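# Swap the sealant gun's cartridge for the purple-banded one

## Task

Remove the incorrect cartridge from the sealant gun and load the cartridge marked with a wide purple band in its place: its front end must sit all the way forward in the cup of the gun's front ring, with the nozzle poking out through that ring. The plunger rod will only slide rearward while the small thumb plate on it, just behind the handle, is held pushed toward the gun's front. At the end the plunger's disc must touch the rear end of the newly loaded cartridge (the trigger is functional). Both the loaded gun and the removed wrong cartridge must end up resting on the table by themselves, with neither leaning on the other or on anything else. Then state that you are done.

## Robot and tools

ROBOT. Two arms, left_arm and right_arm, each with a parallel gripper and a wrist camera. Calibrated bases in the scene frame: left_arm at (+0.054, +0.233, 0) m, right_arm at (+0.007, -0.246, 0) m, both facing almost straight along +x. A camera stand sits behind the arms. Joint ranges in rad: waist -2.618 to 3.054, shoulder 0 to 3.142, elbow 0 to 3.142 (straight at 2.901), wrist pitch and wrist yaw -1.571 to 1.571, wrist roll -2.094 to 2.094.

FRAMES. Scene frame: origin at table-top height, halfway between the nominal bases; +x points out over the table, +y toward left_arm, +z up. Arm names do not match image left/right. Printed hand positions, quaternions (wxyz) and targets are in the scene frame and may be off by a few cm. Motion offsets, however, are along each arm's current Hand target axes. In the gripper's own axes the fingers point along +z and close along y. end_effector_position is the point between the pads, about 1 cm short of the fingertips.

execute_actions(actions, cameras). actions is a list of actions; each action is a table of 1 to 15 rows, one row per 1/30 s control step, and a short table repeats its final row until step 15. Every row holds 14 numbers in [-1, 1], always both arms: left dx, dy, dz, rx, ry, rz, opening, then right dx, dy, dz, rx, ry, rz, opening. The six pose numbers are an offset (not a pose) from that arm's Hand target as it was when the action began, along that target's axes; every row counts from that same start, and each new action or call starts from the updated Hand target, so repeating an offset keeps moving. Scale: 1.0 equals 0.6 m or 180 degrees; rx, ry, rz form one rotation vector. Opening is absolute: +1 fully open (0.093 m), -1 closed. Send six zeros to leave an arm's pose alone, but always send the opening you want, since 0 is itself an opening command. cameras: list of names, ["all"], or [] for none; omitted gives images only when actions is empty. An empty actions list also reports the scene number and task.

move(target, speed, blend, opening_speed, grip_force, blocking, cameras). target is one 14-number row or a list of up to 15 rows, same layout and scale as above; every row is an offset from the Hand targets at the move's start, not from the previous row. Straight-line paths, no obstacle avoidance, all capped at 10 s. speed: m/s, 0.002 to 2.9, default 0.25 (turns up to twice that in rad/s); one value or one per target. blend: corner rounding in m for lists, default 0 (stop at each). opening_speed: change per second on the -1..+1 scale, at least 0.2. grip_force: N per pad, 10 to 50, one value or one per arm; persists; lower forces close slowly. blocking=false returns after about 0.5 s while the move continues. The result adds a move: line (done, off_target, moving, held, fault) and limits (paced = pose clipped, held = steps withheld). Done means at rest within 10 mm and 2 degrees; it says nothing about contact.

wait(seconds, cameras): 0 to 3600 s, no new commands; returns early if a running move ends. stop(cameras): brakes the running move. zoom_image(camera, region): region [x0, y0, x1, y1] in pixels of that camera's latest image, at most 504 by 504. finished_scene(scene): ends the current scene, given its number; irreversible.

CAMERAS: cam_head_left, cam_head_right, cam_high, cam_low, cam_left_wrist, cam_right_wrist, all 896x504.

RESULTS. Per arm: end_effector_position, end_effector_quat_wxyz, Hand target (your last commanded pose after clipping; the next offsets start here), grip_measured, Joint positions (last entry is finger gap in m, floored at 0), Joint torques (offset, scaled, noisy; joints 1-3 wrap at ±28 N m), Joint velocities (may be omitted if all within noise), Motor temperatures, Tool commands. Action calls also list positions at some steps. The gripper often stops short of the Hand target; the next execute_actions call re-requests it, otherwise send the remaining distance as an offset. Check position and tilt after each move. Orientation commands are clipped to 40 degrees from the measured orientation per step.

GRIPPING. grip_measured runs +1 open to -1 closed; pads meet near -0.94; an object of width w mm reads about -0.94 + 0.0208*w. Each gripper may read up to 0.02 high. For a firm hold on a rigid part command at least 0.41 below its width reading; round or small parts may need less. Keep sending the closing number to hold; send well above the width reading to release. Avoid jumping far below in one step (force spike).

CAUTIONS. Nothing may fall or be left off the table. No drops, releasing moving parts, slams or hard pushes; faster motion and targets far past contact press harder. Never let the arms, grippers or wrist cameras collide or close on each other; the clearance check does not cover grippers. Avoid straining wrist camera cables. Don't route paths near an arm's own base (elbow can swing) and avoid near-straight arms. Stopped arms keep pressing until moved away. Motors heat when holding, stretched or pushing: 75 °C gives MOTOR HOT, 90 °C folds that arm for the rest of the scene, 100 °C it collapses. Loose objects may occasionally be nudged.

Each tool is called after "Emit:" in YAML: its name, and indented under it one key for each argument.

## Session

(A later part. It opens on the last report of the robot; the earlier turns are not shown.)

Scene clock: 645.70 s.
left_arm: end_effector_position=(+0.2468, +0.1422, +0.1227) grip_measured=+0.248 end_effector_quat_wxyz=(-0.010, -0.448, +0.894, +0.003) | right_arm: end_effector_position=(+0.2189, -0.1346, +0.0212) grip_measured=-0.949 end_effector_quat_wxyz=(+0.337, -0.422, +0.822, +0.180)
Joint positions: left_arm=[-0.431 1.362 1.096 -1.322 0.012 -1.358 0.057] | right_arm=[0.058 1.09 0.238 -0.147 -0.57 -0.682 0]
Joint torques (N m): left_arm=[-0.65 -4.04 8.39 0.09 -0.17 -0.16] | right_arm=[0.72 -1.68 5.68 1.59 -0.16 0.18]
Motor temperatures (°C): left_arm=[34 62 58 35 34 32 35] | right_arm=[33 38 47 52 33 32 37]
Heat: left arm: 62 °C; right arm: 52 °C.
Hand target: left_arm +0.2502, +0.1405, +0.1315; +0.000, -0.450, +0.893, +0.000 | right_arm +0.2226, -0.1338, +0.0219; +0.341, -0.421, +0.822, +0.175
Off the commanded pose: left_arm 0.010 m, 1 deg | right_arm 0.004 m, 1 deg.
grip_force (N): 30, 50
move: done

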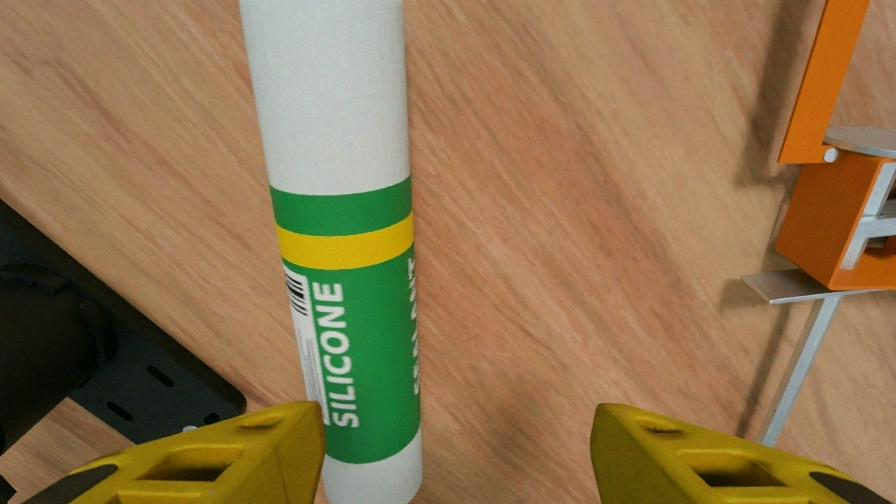

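Emit:
wait:
  seconds: 0.5
  cameras: ["cam_left_wrist","cam_high"]

Scene clock: 647.43 s.
left_arm: end_effector_position=(+0.2467, +0.1422, +0.1227) grip_measured=+0.248 end_effector_quat_wxyz=(-0.010, -0.448, +0.894, +0.003) | right_arm: end_effector_position=(+0.2189, -0.1346, +0.0212) grip_measured=-0.949 end_effector_quat_wxyz=(+0.337, -0.422, +0.822, +0.180)
Joint positions: left_arm=[-0.431 1.362 1.096 -1.322 0.012 -1.358 0.057] | right_arm=[0.058 1.09 0.238 -0.147 -0.57 -0.682 0]
Joint torques (N m): left_arm=[-0.62 -3.93 8.39 0.03 -0.18 -0.15] | right_arm=[0.85 -1.63 5.67 1.57 -0.16 0.17]
Motor temperatures (°C): left_arm=[34 61 58 35 34 32 35] | right_arm=[33 38 47 52 33 32 37]
Heat: left arm: 61 °C; right arm: 52 °C.
Hand target: left_arm +0.2502, +0.1405, +0.1315; +0.000, -0.450, +0.893, +0.000 | right_arm +0.2226, -0.1338, +0.0219; +0.341, -0.421, +0.822, +0.175
Tool commands: left_gripper/opening=+0.25 right_gripper/opening=-1.0
Off the commanded pose: left_arm 0.010 m, 1 deg | right_arm 0.004 m, 1 deg.
grip_force (N): 30, 50
wait: 0.50 s; at rest from the start
Images, in order (width x height): cam_high 896x504, cam_left_wrist 896x504.

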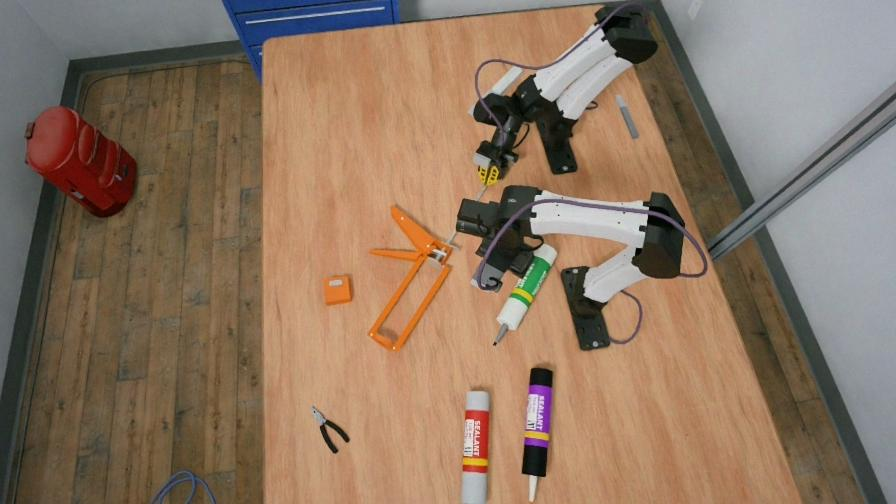

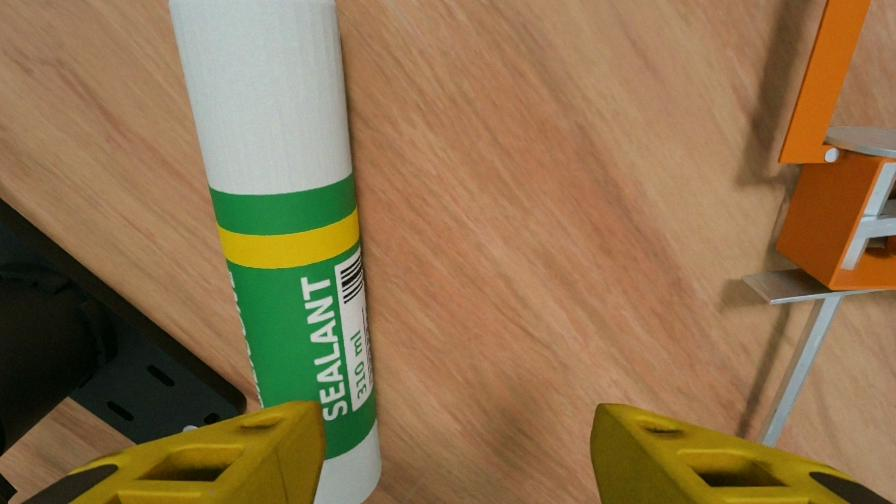

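Emit:
wait:
  seconds: 0.1
  cameras: ["cam_left_wrist"]

Scene clock: 648.57 s.
left_arm: end_effector_position=(+0.2467, +0.1422, +0.1227) grip_measured=+0.248 end_effector_quat_wxyz=(-0.010, -0.448, +0.894, +0.003) | right_arm: end_effector_position=(+0.2189, -0.1346, +0.0212) grip_measured=-0.949 end_effector_quat_wxyz=(+0.337, -0.422, +0.822, +0.180)
Joint positions: left_arm=[-0.431 1.362 1.096 -1.322 0.012 -1.358 0.057] | right_arm=[0.058 1.09 0.238 -0.147 -0.57 -0.682 0]
Joint torques (N m): left_arm=[-0.64 -3.92 8.39 0.04 -0.19 -0.16] | right_arm=[0.73 -1.66 5.68 1.57 -0.18 0.17]
Motor temperatures (°C): left_arm=[34 61 58 35 34 32 35] | right_arm=[33 38 47 52 33 32 37]
Heat: left arm: 61 °C; right arm: 52 °C.
Hand target: left_arm +0.2502, +0.1405, +0.1315; +0.000, -0.450, +0.893, +0.000 | right_arm +0.2226, -0.1338, +0.0219; +0.341, -0.421, +0.822, +0.175
Tool commands: left_gripper/opening=+0.25 right_gripper/opening=-1.0
Off the commanded pose: left_arm 0.010 m, 1 deg | right_arm 0.004 m, 1 deg.
grip_force (N): 30, 50
wait: 0.10 s; at rest from the start

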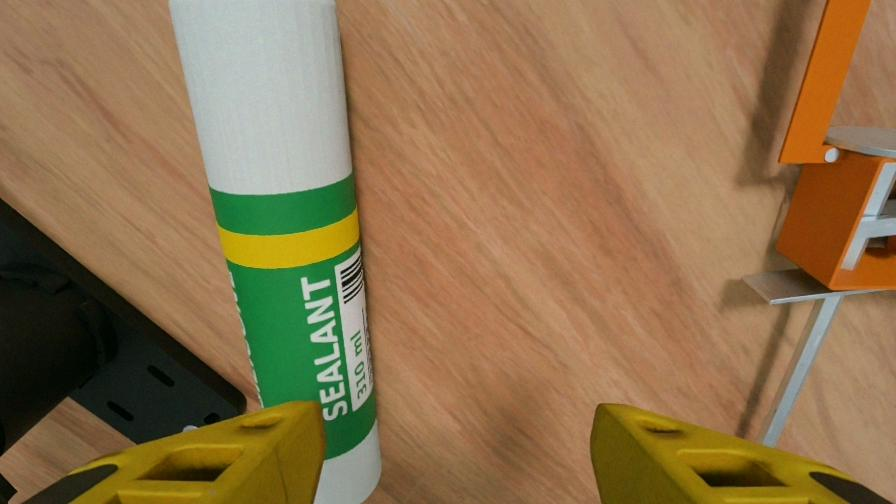

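Emit:
move:
  target: [-0.3955,0.334,-0.058,0,0,-0.186,0.35,0,0,0,0,0,0,-1]
  speed: 0.3
  cameras: ["cam_left_wrist","cam_high"]

Scene clock: 655.20 s.
left_arm: end_effector_position=(+0.2283, +0.4472, +0.1614) grip_measured=+0.348 end_effector_quat_wxyz=(+0.001, +0.691, -0.723, -0.003) | right_arm: end_effector_position=(+0.2189, -0.1346, +0.0212) grip_measured=-0.949 end_effector_quat_wxyz=(+0.337, -0.422, +0.822, +0.180)
Joint positions: left_arm=[0.882 1.595 1.459 -1.437 -0.006 -0.642 0.062] | right_arm=[0.058 1.09 0.238 -0.147 -0.57 -0.682 0]
Joint torques (N m): left_arm=[0.68 -4.45 8.43 0.09 0 0.09] | right_arm=[0.83 -1.69 5.7 1.57 -0.14 0.17]
Motor temperatures (°C): left_arm=[34 59 59 35 34 32 35] | right_arm=[33 37 47 52 33 32 37]
Heat: left arm: 59 °C; right arm: 52 °C.
Hand target: left_arm +0.2300, +0.4505, +0.1661; +0.000, +0.689, -0.725, +0.000 | right_arm +0.2226, -0.1338, +0.0219; +0.341, -0.421, +0.822, +0.175
Off the commanded pose: left_arm 0.006 m, 1 deg | right_arm 0.004 m, 1 deg.
grip_force (N): 30, 50
move: done
Images, in order (width x height): cam_high 896x504, cam_left_wrist 896x504.

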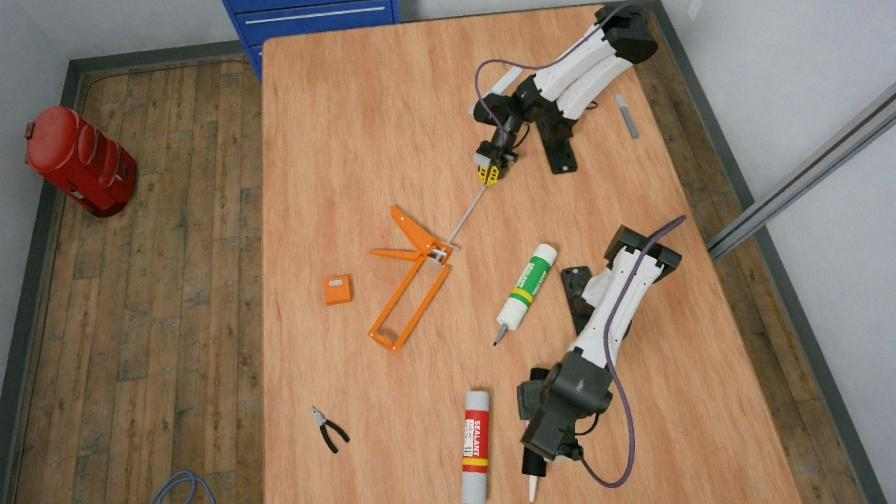

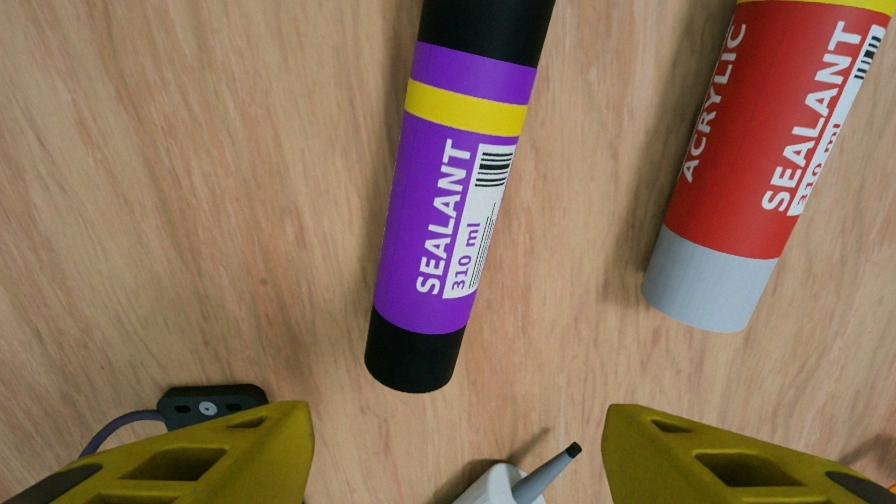

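Emit:
move:
  target: [-0.063,0.004,0.12,0,0,0.0583,0.35,0,0,0,0,0,0,-1]
  speed: 0.2
  cameras: ["cam_left_wrist"]

Scene clock: 661.73 s.
left_arm: end_effector_position=(+0.2310, +0.4869, +0.1003) grip_measured=+0.348 end_effector_quat_wxyz=(+0.002, -0.621, +0.784, +0.003) | right_arm: end_effector_position=(+0.2189, -0.1346, +0.0212) grip_measured=-0.949 end_effector_quat_wxyz=(+0.337, -0.422, +0.822, +0.180)
Joint positions: left_arm=[0.957 1.717 1.35 -1.198 -0.005 -0.382 0.062] | right_arm=[0.058 1.09 0.238 -0.147 -0.57 -0.682 0]
Joint torques (N m): left_arm=[0.91 -5.65 4.97 0.43 0 0.09] | right_arm=[0.83 -1.65 5.65 1.59 -0.16 0.19]
Motor temperatures (°C): left_arm=[34 58 59 35 34 32 35] | right_arm=[33 37 47 52 33 32 37]
Heat: left arm: 59 °C; right arm: 52 °C.
Hand target: left_arm +0.2296, +0.4883, +0.0942; +0.000, -0.619, +0.785, +0.000 | right_arm +0.2226, -0.1338, +0.0219; +0.341, -0.421, +0.822, +0.175
Off the commanded pose: left_arm 0.006 m, 1 deg | right_arm 0.004 m, 1 deg.
grip_force (N): 30, 50
move: done

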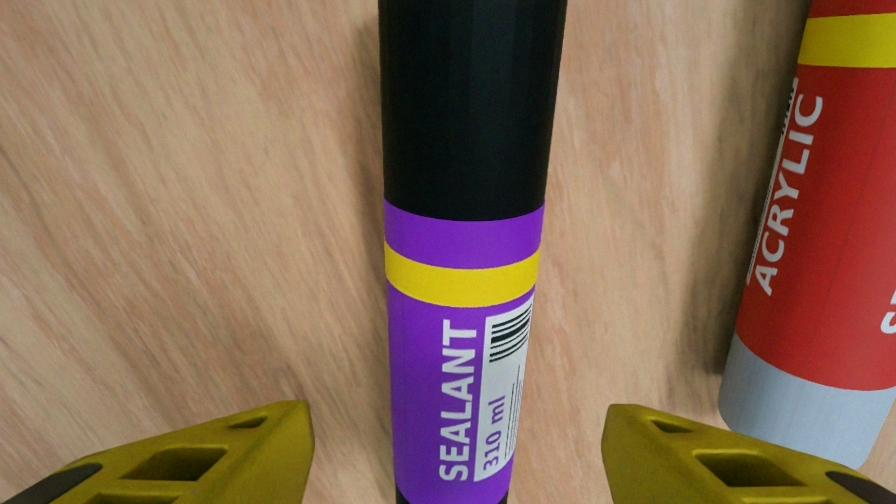

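Emit:
move:
  target:
    - [0,0.0,0.108,0,0,0.011,0.35,0,0,0,0,0,0,-1]
    - [0,0.0,0.108,0,0,0.011,-0.45,0,0,0,0,0,0,-1]
  speed: 0.12
  cameras: ["cam_left_wrist"]

Scene clock: 667.53 s.
left_arm: end_effector_position=(+0.2316, +0.4878, +0.0358) grip_measured=-0.029 end_effector_quat_wxyz=(+0.002, -0.607, +0.794, +0.003) | right_arm: end_effector_position=(+0.2189, -0.1346, +0.0212) grip_measured=-0.949 end_effector_quat_wxyz=(+0.337, -0.422, +0.822, +0.180)
Joint positions: left_arm=[0.957 1.782 1.162 -0.945 -0.005 -0.346 0.044] | right_arm=[0.058 1.09 0.238 -0.147 -0.57 -0.682 0]
Joint torques (N m): left_arm=[0.94 -5.76 4.7 0.44 0.02 0.11] | right_arm=[0.79 -1.62 5.59 1.58 -0.15 0.17]
Motor temperatures (°C): left_arm=[34 57 59 35 34 32 35] | right_arm=[33 37 47 52 33 32 37]
Heat: left arm: 59 °C; right arm: 52 °C.
Hand target: left_arm +0.2295, +0.4883, +0.0294; +0.000, -0.606, +0.796, +0.000 | right_arm +0.2226, -0.1338, +0.0219; +0.341, -0.421, +0.822, +0.175
Off the commanded pose: left_arm 0.007 m, 1 deg | right_arm 0.004 m, 1 deg.
grip_force (N): 30, 50
move: done

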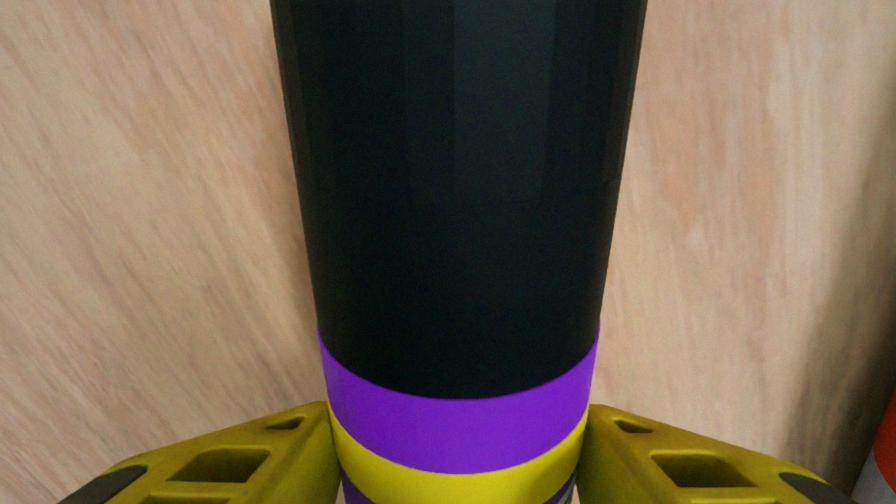

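Emit:
move:
  target:
    - [0,0.0,-0.2,0,0,0,-0.45,0,0,0,0,0,0,-1]
    - [0.490,-0.492,-0.2,0,0,0.118,-0.45,0,0,0,0,0,0,-1]
  speed: 0.3
  blend: [0.03,0]
  cameras: ["cam_left_wrist","cam_high"]

Emit:
zoom_image:
  camera: "cam_high"
  region: [340, 220, 500, 380]

Scene clock: 684.77 s.
left_arm: end_effector_position=(+0.4323, +0.1262, +0.1354) grip_measured=-0.043 end_effector_quat_wxyz=(-0.006, -0.440, +0.898, +0.009) | right_arm: end_effector_position=(+0.2189, -0.1346, +0.0212) grip_measured=-0.949 end_effector_quat_wxyz=(+0.337, -0.422, +0.822, +0.180)
Joint positions: left_arm=[-0.278 2.079 1.973 -1.486 -0.005 -1.187 0.043] | right_arm=[0.058 1.09 0.238 -0.147 -0.57 -0.682 0]
Joint torques (N m): left_arm=[0.38 -9.11 10.07 -0.1 -0.03 -0.18] | right_arm=[0.76 -1.73 5.59 1.58 -0.14 0.17]
Motor temperatures (°C): left_arm=[34 55 58 35 33 32 35] | right_arm=[33 37 47 52 33 32 37]
Heat: left arm: 58 °C; right arm: 52 °C.
Hand target: left_arm +0.4357, +0.1263, +0.1496; +0.000, -0.449, +0.894, +0.000 | right_arm +0.2226, -0.1338, +0.0219; +0.341, -0.421, +0.822, +0.175
Off the commanded pose: left_arm 0.015 m, 2 deg | right_arm 0.004 m, 1 deg.
grip_force (N): 30, 50
move: off_target (left_arm)
Images, in order (width x height): cam_high 896x504, cam_left_wrist 896x504.

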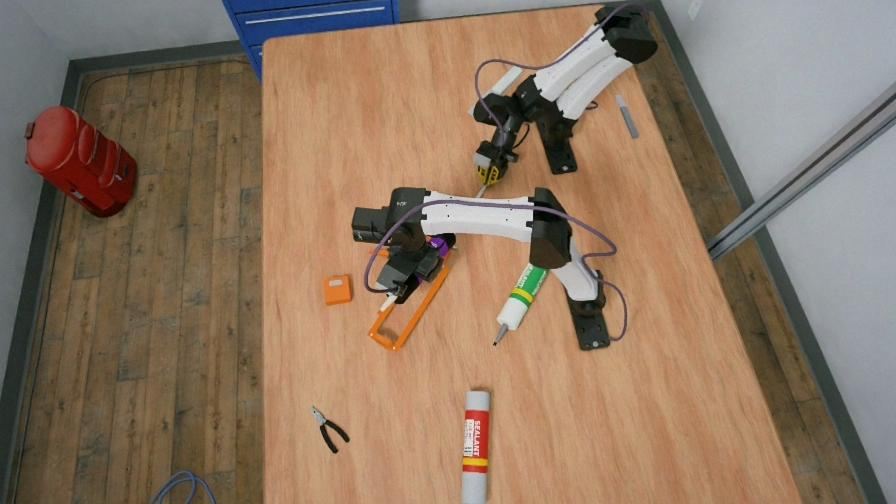

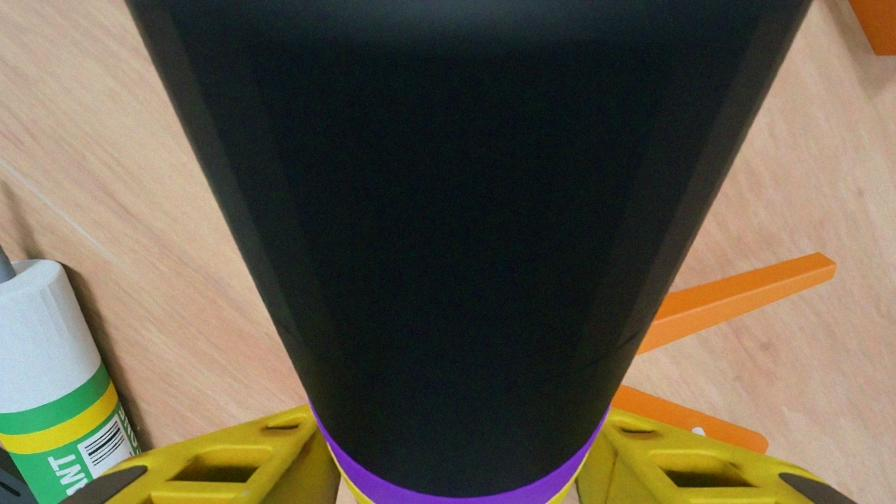

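Scaled by 3.150 from the camera's image (finer frame: 1280x720).

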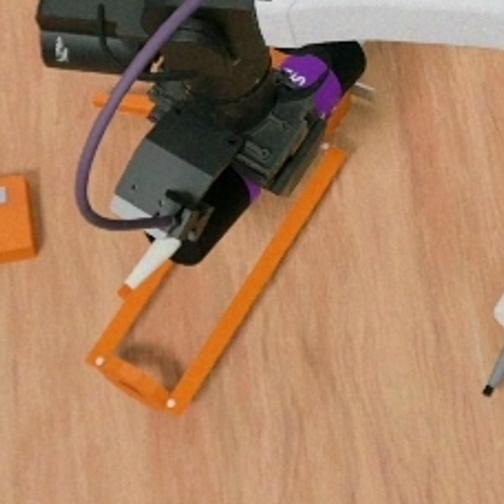

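Emit:
move:
  target:
    - [-0.364,0.2195,0.0,0,0,0,-0.45,0,0,0,0,0,0,-1]
    - [-0.364,0.2195,0.13,0,0,0,-0.45,0,0,0,0,0,0,-1]
    - [-0.364,0.2195,0.198,0,0,0,-0.45,0,0,0,0,0,0,-1]
  speed: [0.3,0.15,0.05]
  blend: [0.02,0.01,0]
  cameras: ["cam_left_wrist"]

Scene clock: 705.63 s.
left_arm: end_effector_position=(+0.4536, +0.3819, +0.0370) grip_measured=-0.043 end_effector_quat_wxyz=(-0.012, -0.456, +0.890, +0.004) | right_arm: end_effector_position=(+0.2189, -0.1346, +0.0212) grip_measured=-0.949 end_effector_quat_wxyz=(+0.337, -0.422, +0.822, +0.180)
Joint positions: left_arm=[0.353 2.242 1.838 -1.193 -0.005 -0.592 0.043] | right_arm=[0.058 1.09 0.238 -0.147 -0.57 -0.682 0]
Joint torques (N m): left_arm=[-0.51 -9.44 4.63 0.64 0 0.06] | right_arm=[0.77 -1.68 5.72 1.58 -0.14 0.18]
Motor temperatures (°C): left_arm=[34 57 62 35 33 32 35] | right_arm=[33 37 47 53 32 32 37]
Heat: left arm: 62 °C; right arm: 53 °C.
Hand target: left_arm +0.4606, +0.3801, +0.0307; +0.000, -0.449, +0.894, +0.000 | right_arm +0.2226, -0.1338, +0.0219; +0.341, -0.421, +0.822, +0.175
Off the commanded pose: left_arm 0.010 m, 2 deg | right_arm 0.004 m, 1 deg.
grip_force (N): 30, 50
move: done

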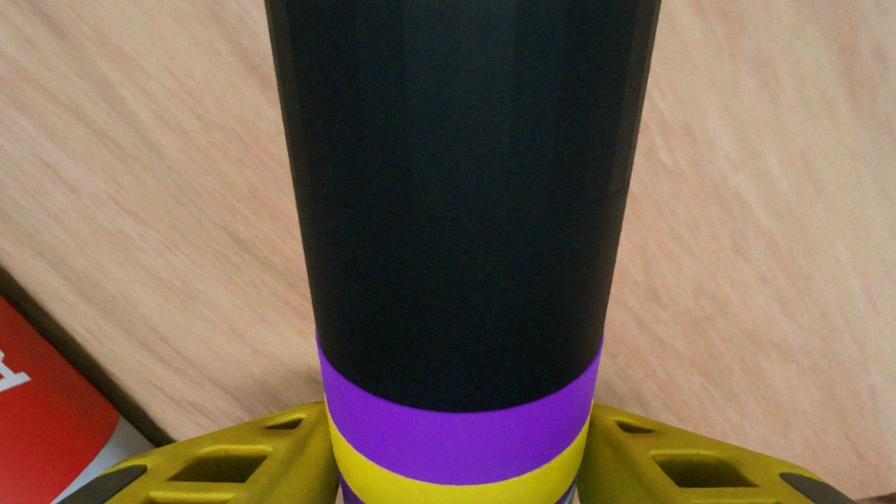

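Emit:
move:
  target:
    - [0,0,0,0,0,0,0.08,0,0,0,0,0,0,-1]
    - [0.016,0,0.004,0,0,0,0.08,0,0,0,0,0,0,-1]
    - [0.016,0,0.004,0,0,0,-0.6,0,0,0,0,0,0,-1]
  speed: 0.1
  grip_force: [45, 50]
  cameras: ["cam_left_wrist"]

Scene clock: 710.57 s.
left_arm: end_effector_position=(+0.4531, +0.3807, +0.0357) grip_measured=-0.088 end_effector_quat_wxyz=(+0.000, -0.454, +0.891, +0.004) | right_arm: end_effector_position=(+0.2189, -0.1346, +0.0212) grip_measured=-0.949 end_effector_quat_wxyz=(+0.337, -0.422, +0.822, +0.180)
Joint positions: left_arm=[0.349 2.214 1.789 -1.146 -0.009 -0.592 0.041] | right_arm=[0.058 1.09 0.238 -0.147 -0.57 -0.682 0]
Joint torques (N m): left_arm=[-1.21 -9.76 3.66 0.53 0.04 -0.06] | right_arm=[0.84 -1.63 5.63 1.58 -0.16 0.16]
Motor temperatures (°C): left_arm=[34 58 62 35 33 32 35] | right_arm=[33 37 47 53 32 32 37]
Heat: left arm: 62 °C; right arm: 53 °C.
Hand target: left_arm +0.4549, +0.3724, +0.0282; +0.000, -0.449, +0.894, +0.000 | right_arm +0.2226, -0.1338, +0.0219; +0.341, -0.421, +0.822, +0.175
Off the commanded pose: left_arm 0.011 m, 1 deg | right_arm 0.004 m, 1 deg.
grip_force (N): 45, 50
move: off_target (left_arm); target 3's new opening was sent with left_arm's hand 0.011 m and 1 deg from that target

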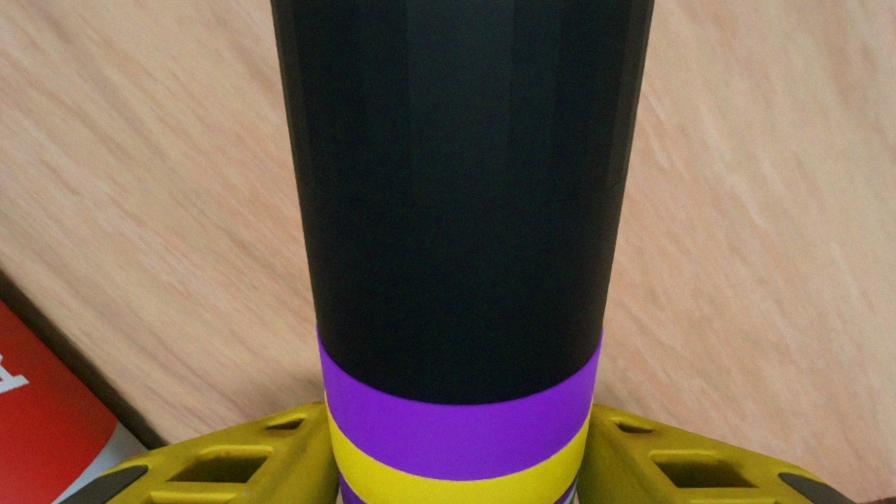

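Emit:
move:
  target:
    - [0,0,0,0,0,0,0.1,0,0,0,0,0,0,-1]
    - [0.015,0,-0.01,0,0,0,0.1,0,0,0,0,0,0,-1]
    - [0.012,0,0.003,0,0,0,0.1,0,0,0,0,0,0,-1]
  speed: 0.1
  cameras: ["cam_left_wrist"]

Scene clock: 713.30 s.
left_arm: end_effector_position=(+0.4504, +0.3748, +0.0265) grip_measured=+0.099 end_effector_quat_wxyz=(-0.001, -0.450, +0.893, +0.006) | right_arm: end_effector_position=(+0.2189, -0.1346, +0.0212) grip_measured=-0.949 end_effector_quat_wxyz=(+0.337, -0.422, +0.822, +0.180)
Joint positions: left_arm=[0.337 2.206 1.738 -1.106 -0.012 -0.594 0.05] | right_arm=[0.058 1.09 0.238 -0.147 -0.57 -0.682 0]
Joint torques (N m): left_arm=[-0.99 -10.65 4.16 0.36 0.05 -0.13] | right_arm=[0.79 -1.73 5.64 1.57 -0.13 0.18]
Motor temperatures (°C): left_arm=[34 59 61 35 33 32 35] | right_arm=[33 37 47 53 32 32 37]
Heat: left arm: 61 °C; right arm: 53 °C.
Hand target: left_arm +0.4506, +0.3666, +0.0264; +0.000, -0.449, +0.894, +0.000 | right_arm +0.2226, -0.1338, +0.0219; +0.341, -0.421, +0.822, +0.175
Off the commanded pose: left_arm 0.008 m, 1 deg | right_arm 0.004 m, 1 deg.
grip_force (N): 45, 50
move: done

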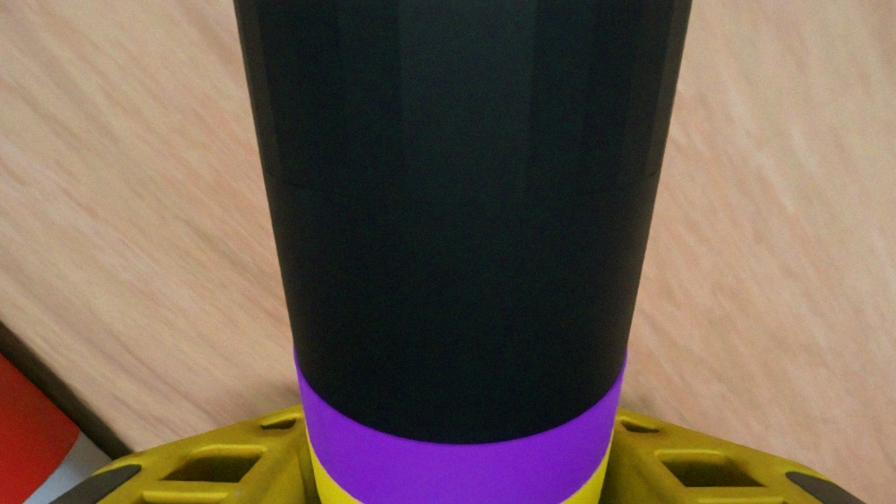

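Emit:
move:
  target:
    - [0.003,0,-0.026,0,0,0,0.1,0,0,0,0,0,0,-1]
  speed: 0.1
  cameras: ["cam_left_wrist"]

Scene clock: 715.43 s.
left_arm: end_effector_position=(+0.4504, +0.3745, +0.0268) grip_measured=+0.099 end_effector_quat_wxyz=(-0.001, -0.450, +0.893, +0.006) | right_arm: end_effector_position=(+0.2189, -0.1346, +0.0212) grip_measured=-0.949 end_effector_quat_wxyz=(+0.337, -0.422, +0.822, +0.180)
Joint positions: left_arm=[0.337 2.205 1.738 -1.107 -0.012 -0.594 0.05] | right_arm=[0.058 1.09 0.238 -0.147 -0.57 -0.682 0]
Joint torques (N m): left_arm=[-1.11 -12.05 6.49 -0.1 0.05 -0.15] | right_arm=[0.83 -1.7 5.64 1.58 -0.16 0.19]
Motor temperatures (°C): left_arm=[34 60 61 35 33 32 35] | right_arm=[33 37 47 53 32 32 37]
Heat: left arm: 61 °C; right arm: 53 °C.
Hand target: left_arm +0.4496, +0.3650, +0.0420; +0.000, -0.448, +0.894, +0.000 | right_arm +0.2226, -0.1338, +0.0219; +0.341, -0.421, +0.822, +0.175
Off the commanded pose: left_arm 0.018 m, 1 deg | right_arm 0.004 m, 1 deg.
grip_force (N): 45, 50
move: off_target (left_arm)

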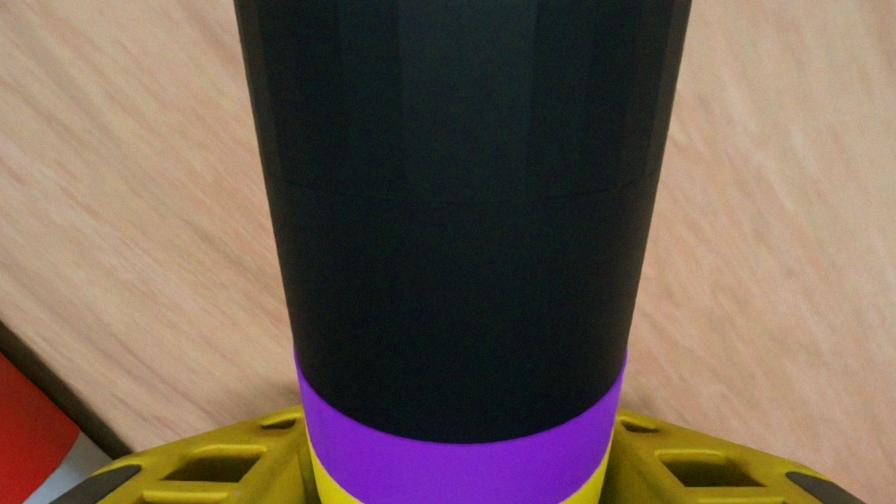

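Emit:
move:
  target:
    - [0.003,0,-0.05,0,0,0,0.25,0,0,0,0,0,0,-1]
    - [0.003,0,0.022,0,0,0,0.25,0,0,0,0,0,0,-1]
    - [0.003,0,0.022,0,0,0,-0.6,0,0,0,0,0,0,-1]
  speed: 0.12
  cameras: ["cam_left_wrist"]

Scene clock: 720.13 s.
left_arm: end_effector_position=(+0.4477, +0.3682, +0.0351) grip_measured=-0.078 end_effector_quat_wxyz=(+0.002, -0.447, +0.894, +0.002) | right_arm: end_effector_position=(+0.2189, -0.1346, +0.0212) grip_measured=-0.949 end_effector_quat_wxyz=(+0.337, -0.422, +0.822, +0.180)
Joint positions: left_arm=[0.328 2.172 1.717 -1.112 -0.004 -0.597 0.041] | right_arm=[0.058 1.09 0.238 -0.147 -0.57 -0.682 0]
Joint torques (N m): left_arm=[-0.59 -9.03 4.74 0.42 0 -0.14] | right_arm=[0.76 -1.69 5.68 1.58 -0.15 0.17]
Motor temperatures (°C): left_arm=[34 63 61 35 33 32 35] | right_arm=[33 37 47 53 32 32 37]
Heat: left arm: 63 °C; right arm: 53 °C.
Hand target: left_arm +0.4485, +0.3636, +0.0290; +0.000, -0.449, +0.894, +0.000 | right_arm +0.2226, -0.1338, +0.0219; +0.341, -0.421, +0.822, +0.175
Off the commanded pose: left_arm 0.008 m, 0 deg | right_arm 0.004 m, 1 deg.
grip_force (N): 45, 50
move: done

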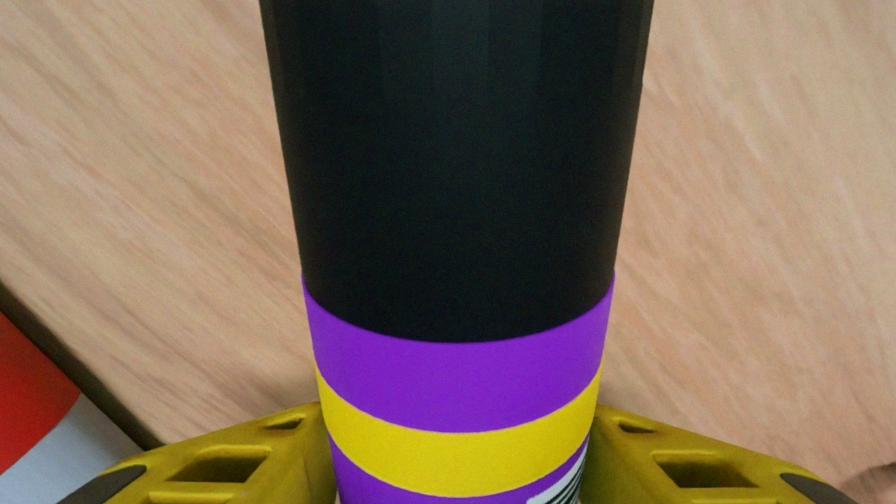

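Emit:
move:
  target:
    - [0,0.0,-0.2,0,0,0,-0.6,0,0,0,0,0,0,-1]
    - [0.345,-0.2185,-0.2,0,0,0,-0.6,0,0,0,0,0,0,-1]
  speed: 0.2
  blend: [0.03,0]
  cameras: ["cam_left_wrist","cam_high"]

Emit:
zoom_image:
  camera: "cam_high"
  region: [340, 220, 500, 380]

Scene clock: 726.87 s.
left_arm: end_effector_position=(+0.4254, +0.1194, +0.1257) grip_measured=-0.090 end_effector_quat_wxyz=(-0.017, -0.440, +0.898, +0.016) | right_arm: end_effector_position=(+0.2189, -0.1346, +0.0212) grip_measured=-0.949 end_effector_quat_wxyz=(+0.337, -0.422, +0.822, +0.180)
Joint positions: left_arm=[-0.298 2.08 1.934 -1.471 -0.001 -1.208 0.041] | right_arm=[0.058 1.09 0.238 -0.147 -0.57 -0.682 0]
Joint torques (N m): left_arm=[0.35 -10.69 10.36 -0.18 -0.06 -0.17] | right_arm=[0.81 -1.68 5.67 1.58 -0.15 0.19]
Motor temperatures (°C): left_arm=[34 65 61 35 33 32 36] | right_arm=[33 37 47 53 32 32 37]
Heat: left arm: 65 °C; right arm: 53 °C.
Hand target: left_arm +0.4299, +0.1194, +0.1490; +0.000, -0.449, +0.894, +0.000 | right_arm +0.2226, -0.1338, +0.0219; +0.341, -0.421, +0.822, +0.175
Off the commanded pose: left_arm 0.024 m, 3 deg | right_arm 0.004 m, 1 deg.
grip_force (N): 45, 50
move: off_target (left_arm)
Images, in order (width x height): cam_high 896x504, cam_left_wrist 896x504.

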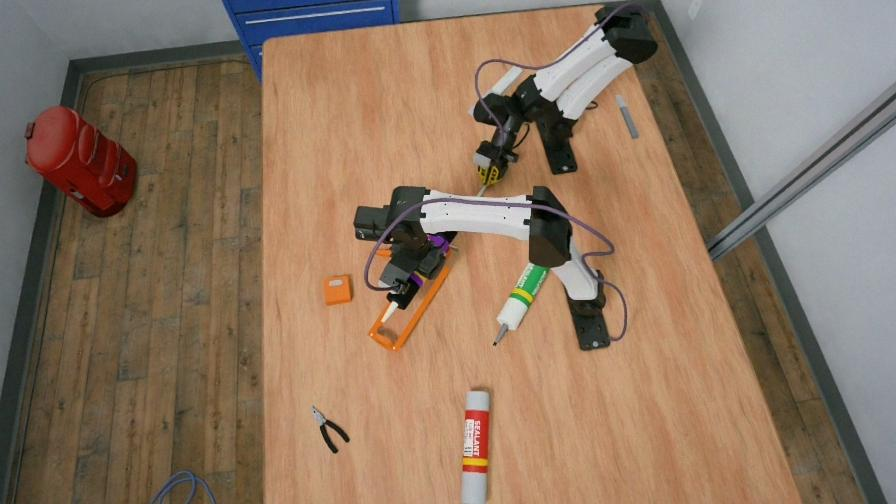

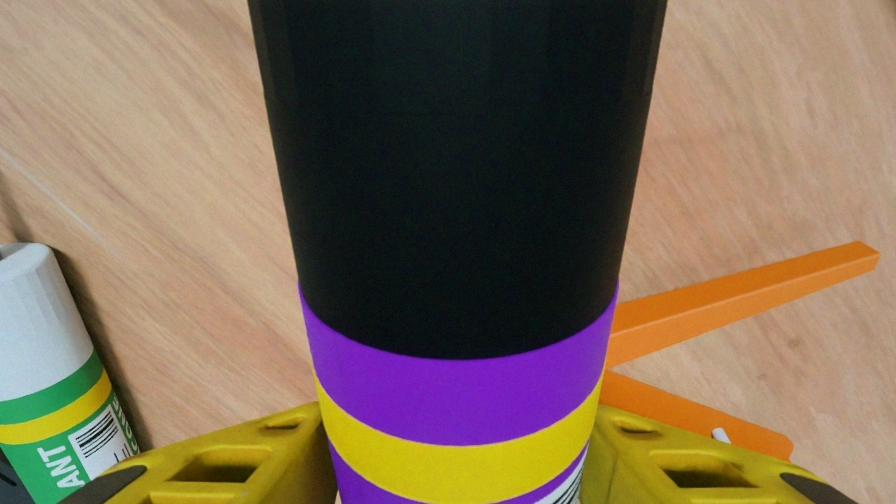

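Scaled by 3.150 from the camera's image (finer frame: 1280x720).

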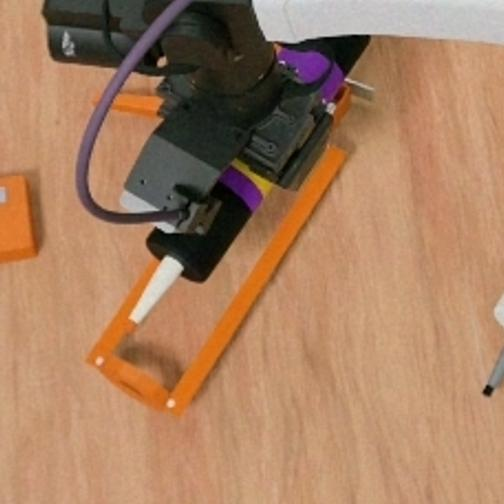

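Emit:
move:
  target: [0.0,0.0,0.11,0,0.086,-0.006,-0.6,0,0,0,0,0,0,-1]
  speed: 0.12
  cameras: ["cam_left_wrist","cam_high"]

Emit:
zoom_image:
  camera: "cam_high"
  region: [350, 270, 450, 370]

Scene clock: 734.70 s.
left_arm: end_effector_position=(+0.4328, +0.1226, +0.0790) grip_measured=-0.090 end_effector_quat_wxyz=(-0.106, -0.455, +0.883, -0.045) | right_arm: end_effector_position=(+0.2189, -0.1346, +0.0212) grip_measured=-0.949 end_effector_quat_wxyz=(+0.337, -0.422, +0.822, +0.180)
Joint positions: left_arm=[-0.199 2.166 1.865 -1.381 0.203 -1.137 0.041] | right_arm=[0.058 1.09 0.238 -0.147 -0.57 -0.682 0]
Joint torques (N m): left_arm=[0.76 -9.68 5.76 -0.13 0.42 0.08] | right_arm=[0.77 -1.66 5.64 1.58 -0.15 0.18]
Motor temperatures (°C): left_arm=[34 65 63 35 33 32 36] | right_arm=[33 37 47 53 32 32 37]
Heat: left arm: 65 °C; right arm: 53 °C.
Hand target: left_arm +0.4299, +0.1193, +0.0829; -0.120, -0.453, +0.881, -0.061 | right_arm +0.2226, -0.1338, +0.0219; +0.341, -0.421, +0.822, +0.175
Off the commanded pose: left_arm 0.006 m, 2 deg | right_arm 0.004 m, 1 deg.
grip_force (N): 45, 50
move: done
Images, in order (width x height): cam_high 896x504, cam_left_wrist 896x504.

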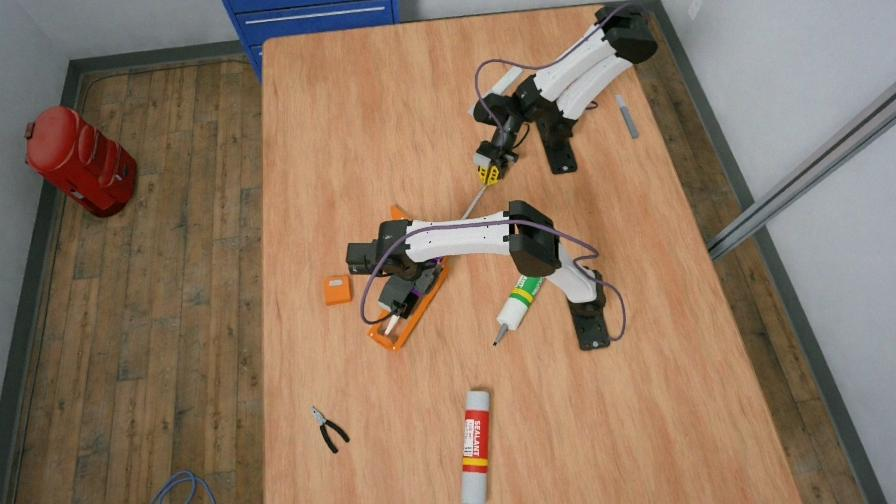

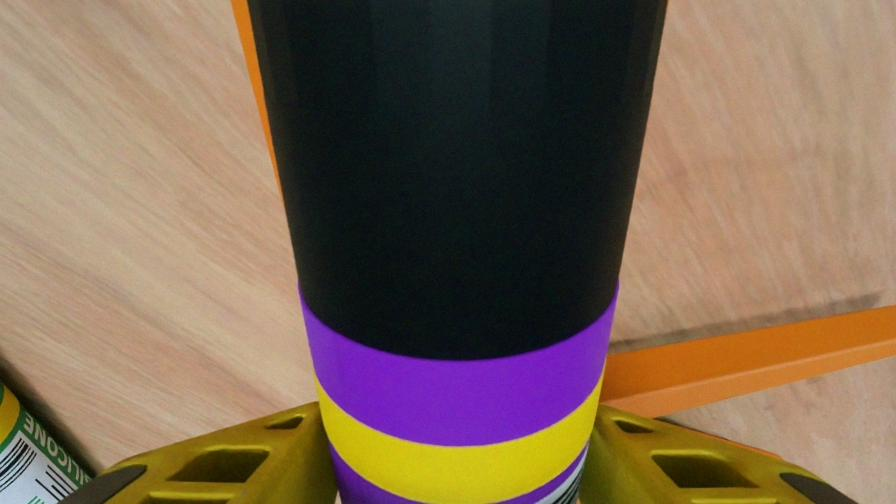

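Scaled by 5.040 from the camera's image (finer frame: 1280x720).

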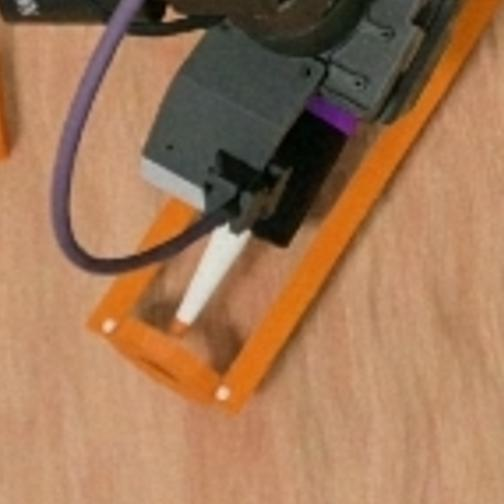

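Emit:
move:
  target: [0.0,0.018,0.0,0,0,0.011,-0.6,0,0,0,0,0,0,-1]
  speed: 0.1
  cameras: ["cam_left_wrist","cam_high"]

Emit:
zoom_image:
  camera: "cam_high"
  region: [350, 270, 450, 370]

Scene clock: 743.63 s.
left_arm: end_effector_position=(+0.4232, +0.1262, +0.0663) grip_measured=-0.090 end_effector_quat_wxyz=(-0.123, -0.439, +0.889, -0.041) | right_arm: end_effector_position=(+0.2193, -0.1347, +0.0213) grip_measured=-0.949 end_effector_quat_wxyz=(+0.338, -0.422, +0.822, +0.179)
Joint positions: left_arm=[-0.189 2.166 1.807 -1.362 0.214 -1.089 0.041] | right_arm=[0.058 1.09 0.238 -0.146 -0.568 -0.682 0]
Joint torques (N m): left_arm=[1.06 -12.75 4.97 -0.15 0.33 0.1] | right_arm=[0.85 -1.63 5.76 1.58 -0.16 0.17]
Motor temperatures (°C): left_arm=[34 68 61 35 33 32 36] | right_arm=[33 37 47 53 32 32 37]
Heat: left arm: 68 °C; right arm: 53 °C.
Hand target: left_arm +0.4211, +0.1257, +0.0830; -0.119, -0.438, +0.889, -0.063 | right_arm +0.2226, -0.1338, +0.0219; +0.341, -0.421, +0.822, +0.175
Off the commanded pose: left_arm 0.017 m, 3 deg | right_arm 0.003 m, 1 deg.
grip_force (N): 45, 50
move: off_target (left_arm)
Images, in order (width x height): cam_high 896x504, cam_left_wrist 896x504.

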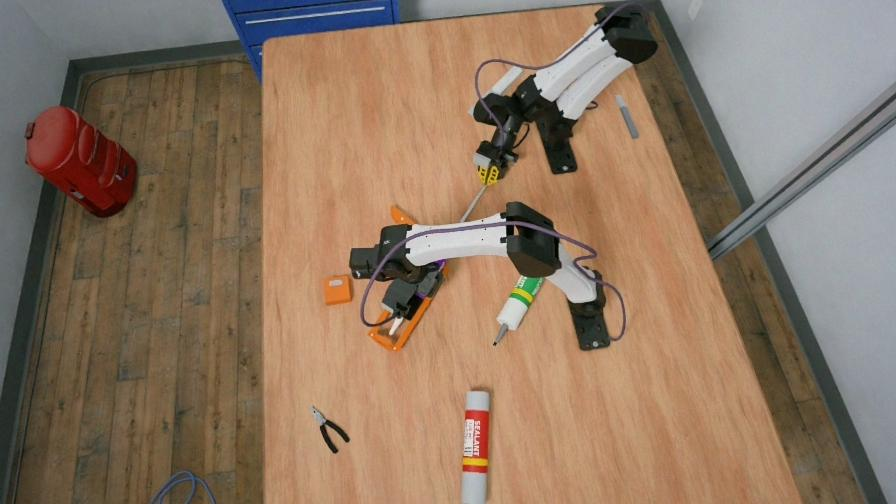

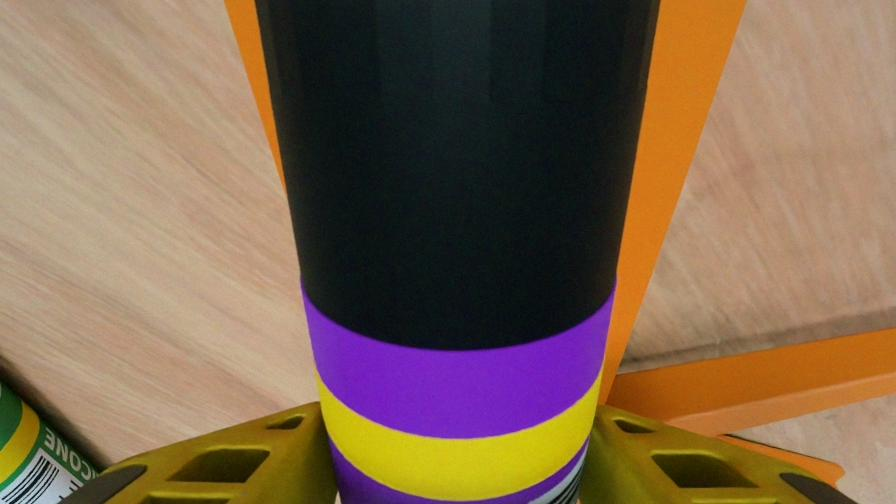

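Scaled by 5.040 from the camera's image (finer frame: 1280x720).

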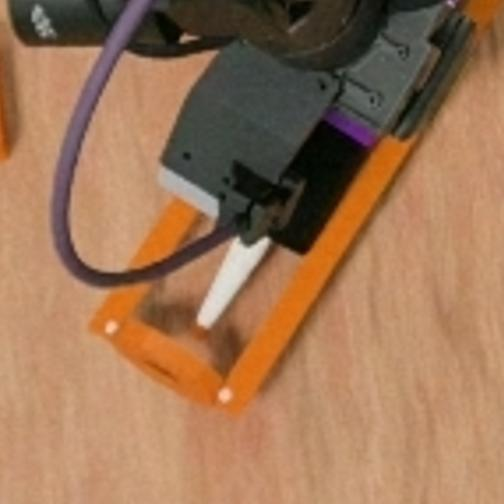

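Emit:
zoom_image:
  camera: "cam_high"
  region: [380, 290, 440, 350]

Scaled by 8.400 from the camera's image (finer frame: 1280x720).

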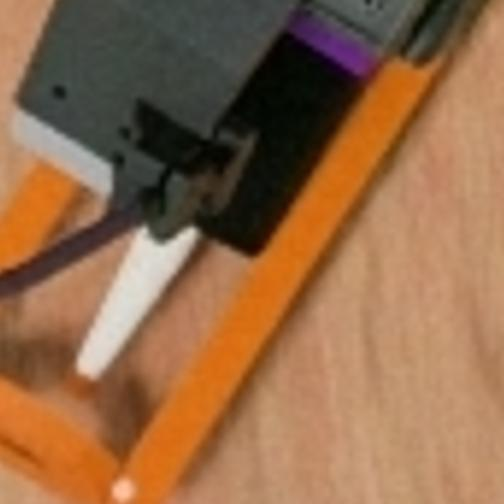

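Emit:
move:
  target: [0.004,-0.012,-0.02,0,0,0.006,-0.6,0,0,0,0,0,0,-1]
  speed: 0.1
  cameras: ["cam_left_wrist","cam_high"]

Emit:
zoom_image:
  camera: "cam_high"
  region: [350, 290, 430, 370]

Scene clock: 754.10 s.
left_arm: end_effector_position=(+0.4253, +0.1258, +0.0720) grip_measured=-0.090 end_effector_quat_wxyz=(-0.121, -0.434, +0.892, -0.044) | right_arm: end_effector_position=(+0.2193, -0.1347, +0.0213) grip_measured=-0.949 end_effector_quat_wxyz=(+0.338, -0.422, +0.822, +0.179)
Joint positions: left_arm=[-0.189 2.166 1.831 -1.379 0.214 -1.078 0.041] | right_arm=[0.058 1.09 0.238 -0.146 -0.568 -0.682 0]
Joint torques (N m): left_arm=[0.47 -11.47 9.43 -0.53 0.33 0.1] | right_arm=[0.72 -1.65 5.61 1.57 -0.18 0.17]
Motor temperatures (°C): left_arm=[33 75 60 35 33 32 36] | right_arm=[33 37 47 53 32 32 37]
Heat: left arm: 75 °C; right arm: 53 °C. Fold the left arm in close to its base, or ease its load, before you think long.
Hand target: left_arm +0.4273, +0.1221, +0.0952; -0.119, -0.429, +0.893, -0.064 | right_arm +0.2226, -0.1338, +0.0219; +0.341, -0.421, +0.822, +0.175
Off the commanded pose: left_arm 0.024 m, 2 deg | right_arm 0.003 m, 1 deg.
MOTOR HOT: joint 2 (shoulder) of the left arm reports 75 °C; the controller's stop level is 90 °C. To cool a motor, set the load down, stop pushing, or move to a pose that needs little force.
grip_force (N): 45, 50
move: off_target (left_arm)
Images, in order (width x height): cam_high 896x504, cam_left_wrist 896x504.

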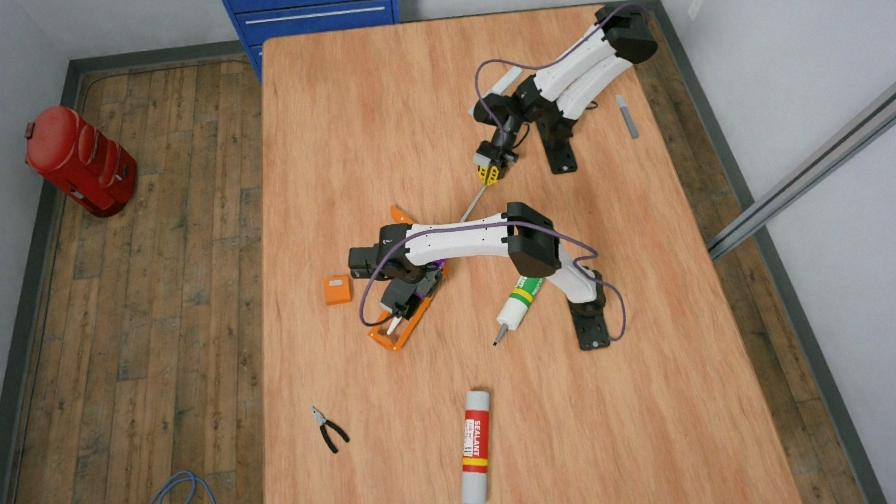

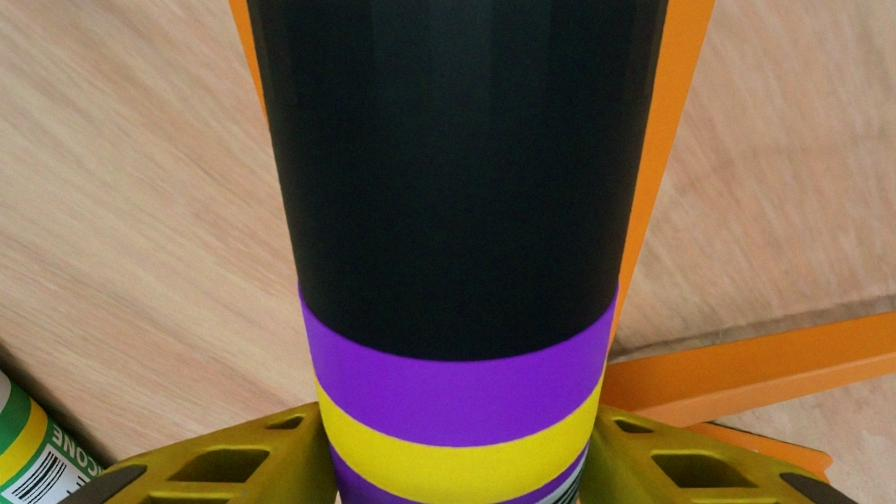

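Scaled by 6.300 from the camera's image (finer frame: 1280x720).

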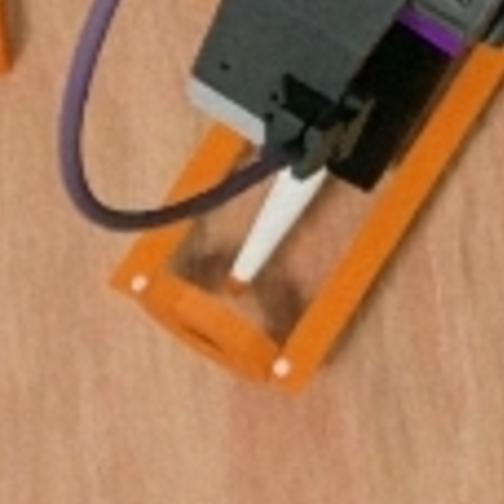

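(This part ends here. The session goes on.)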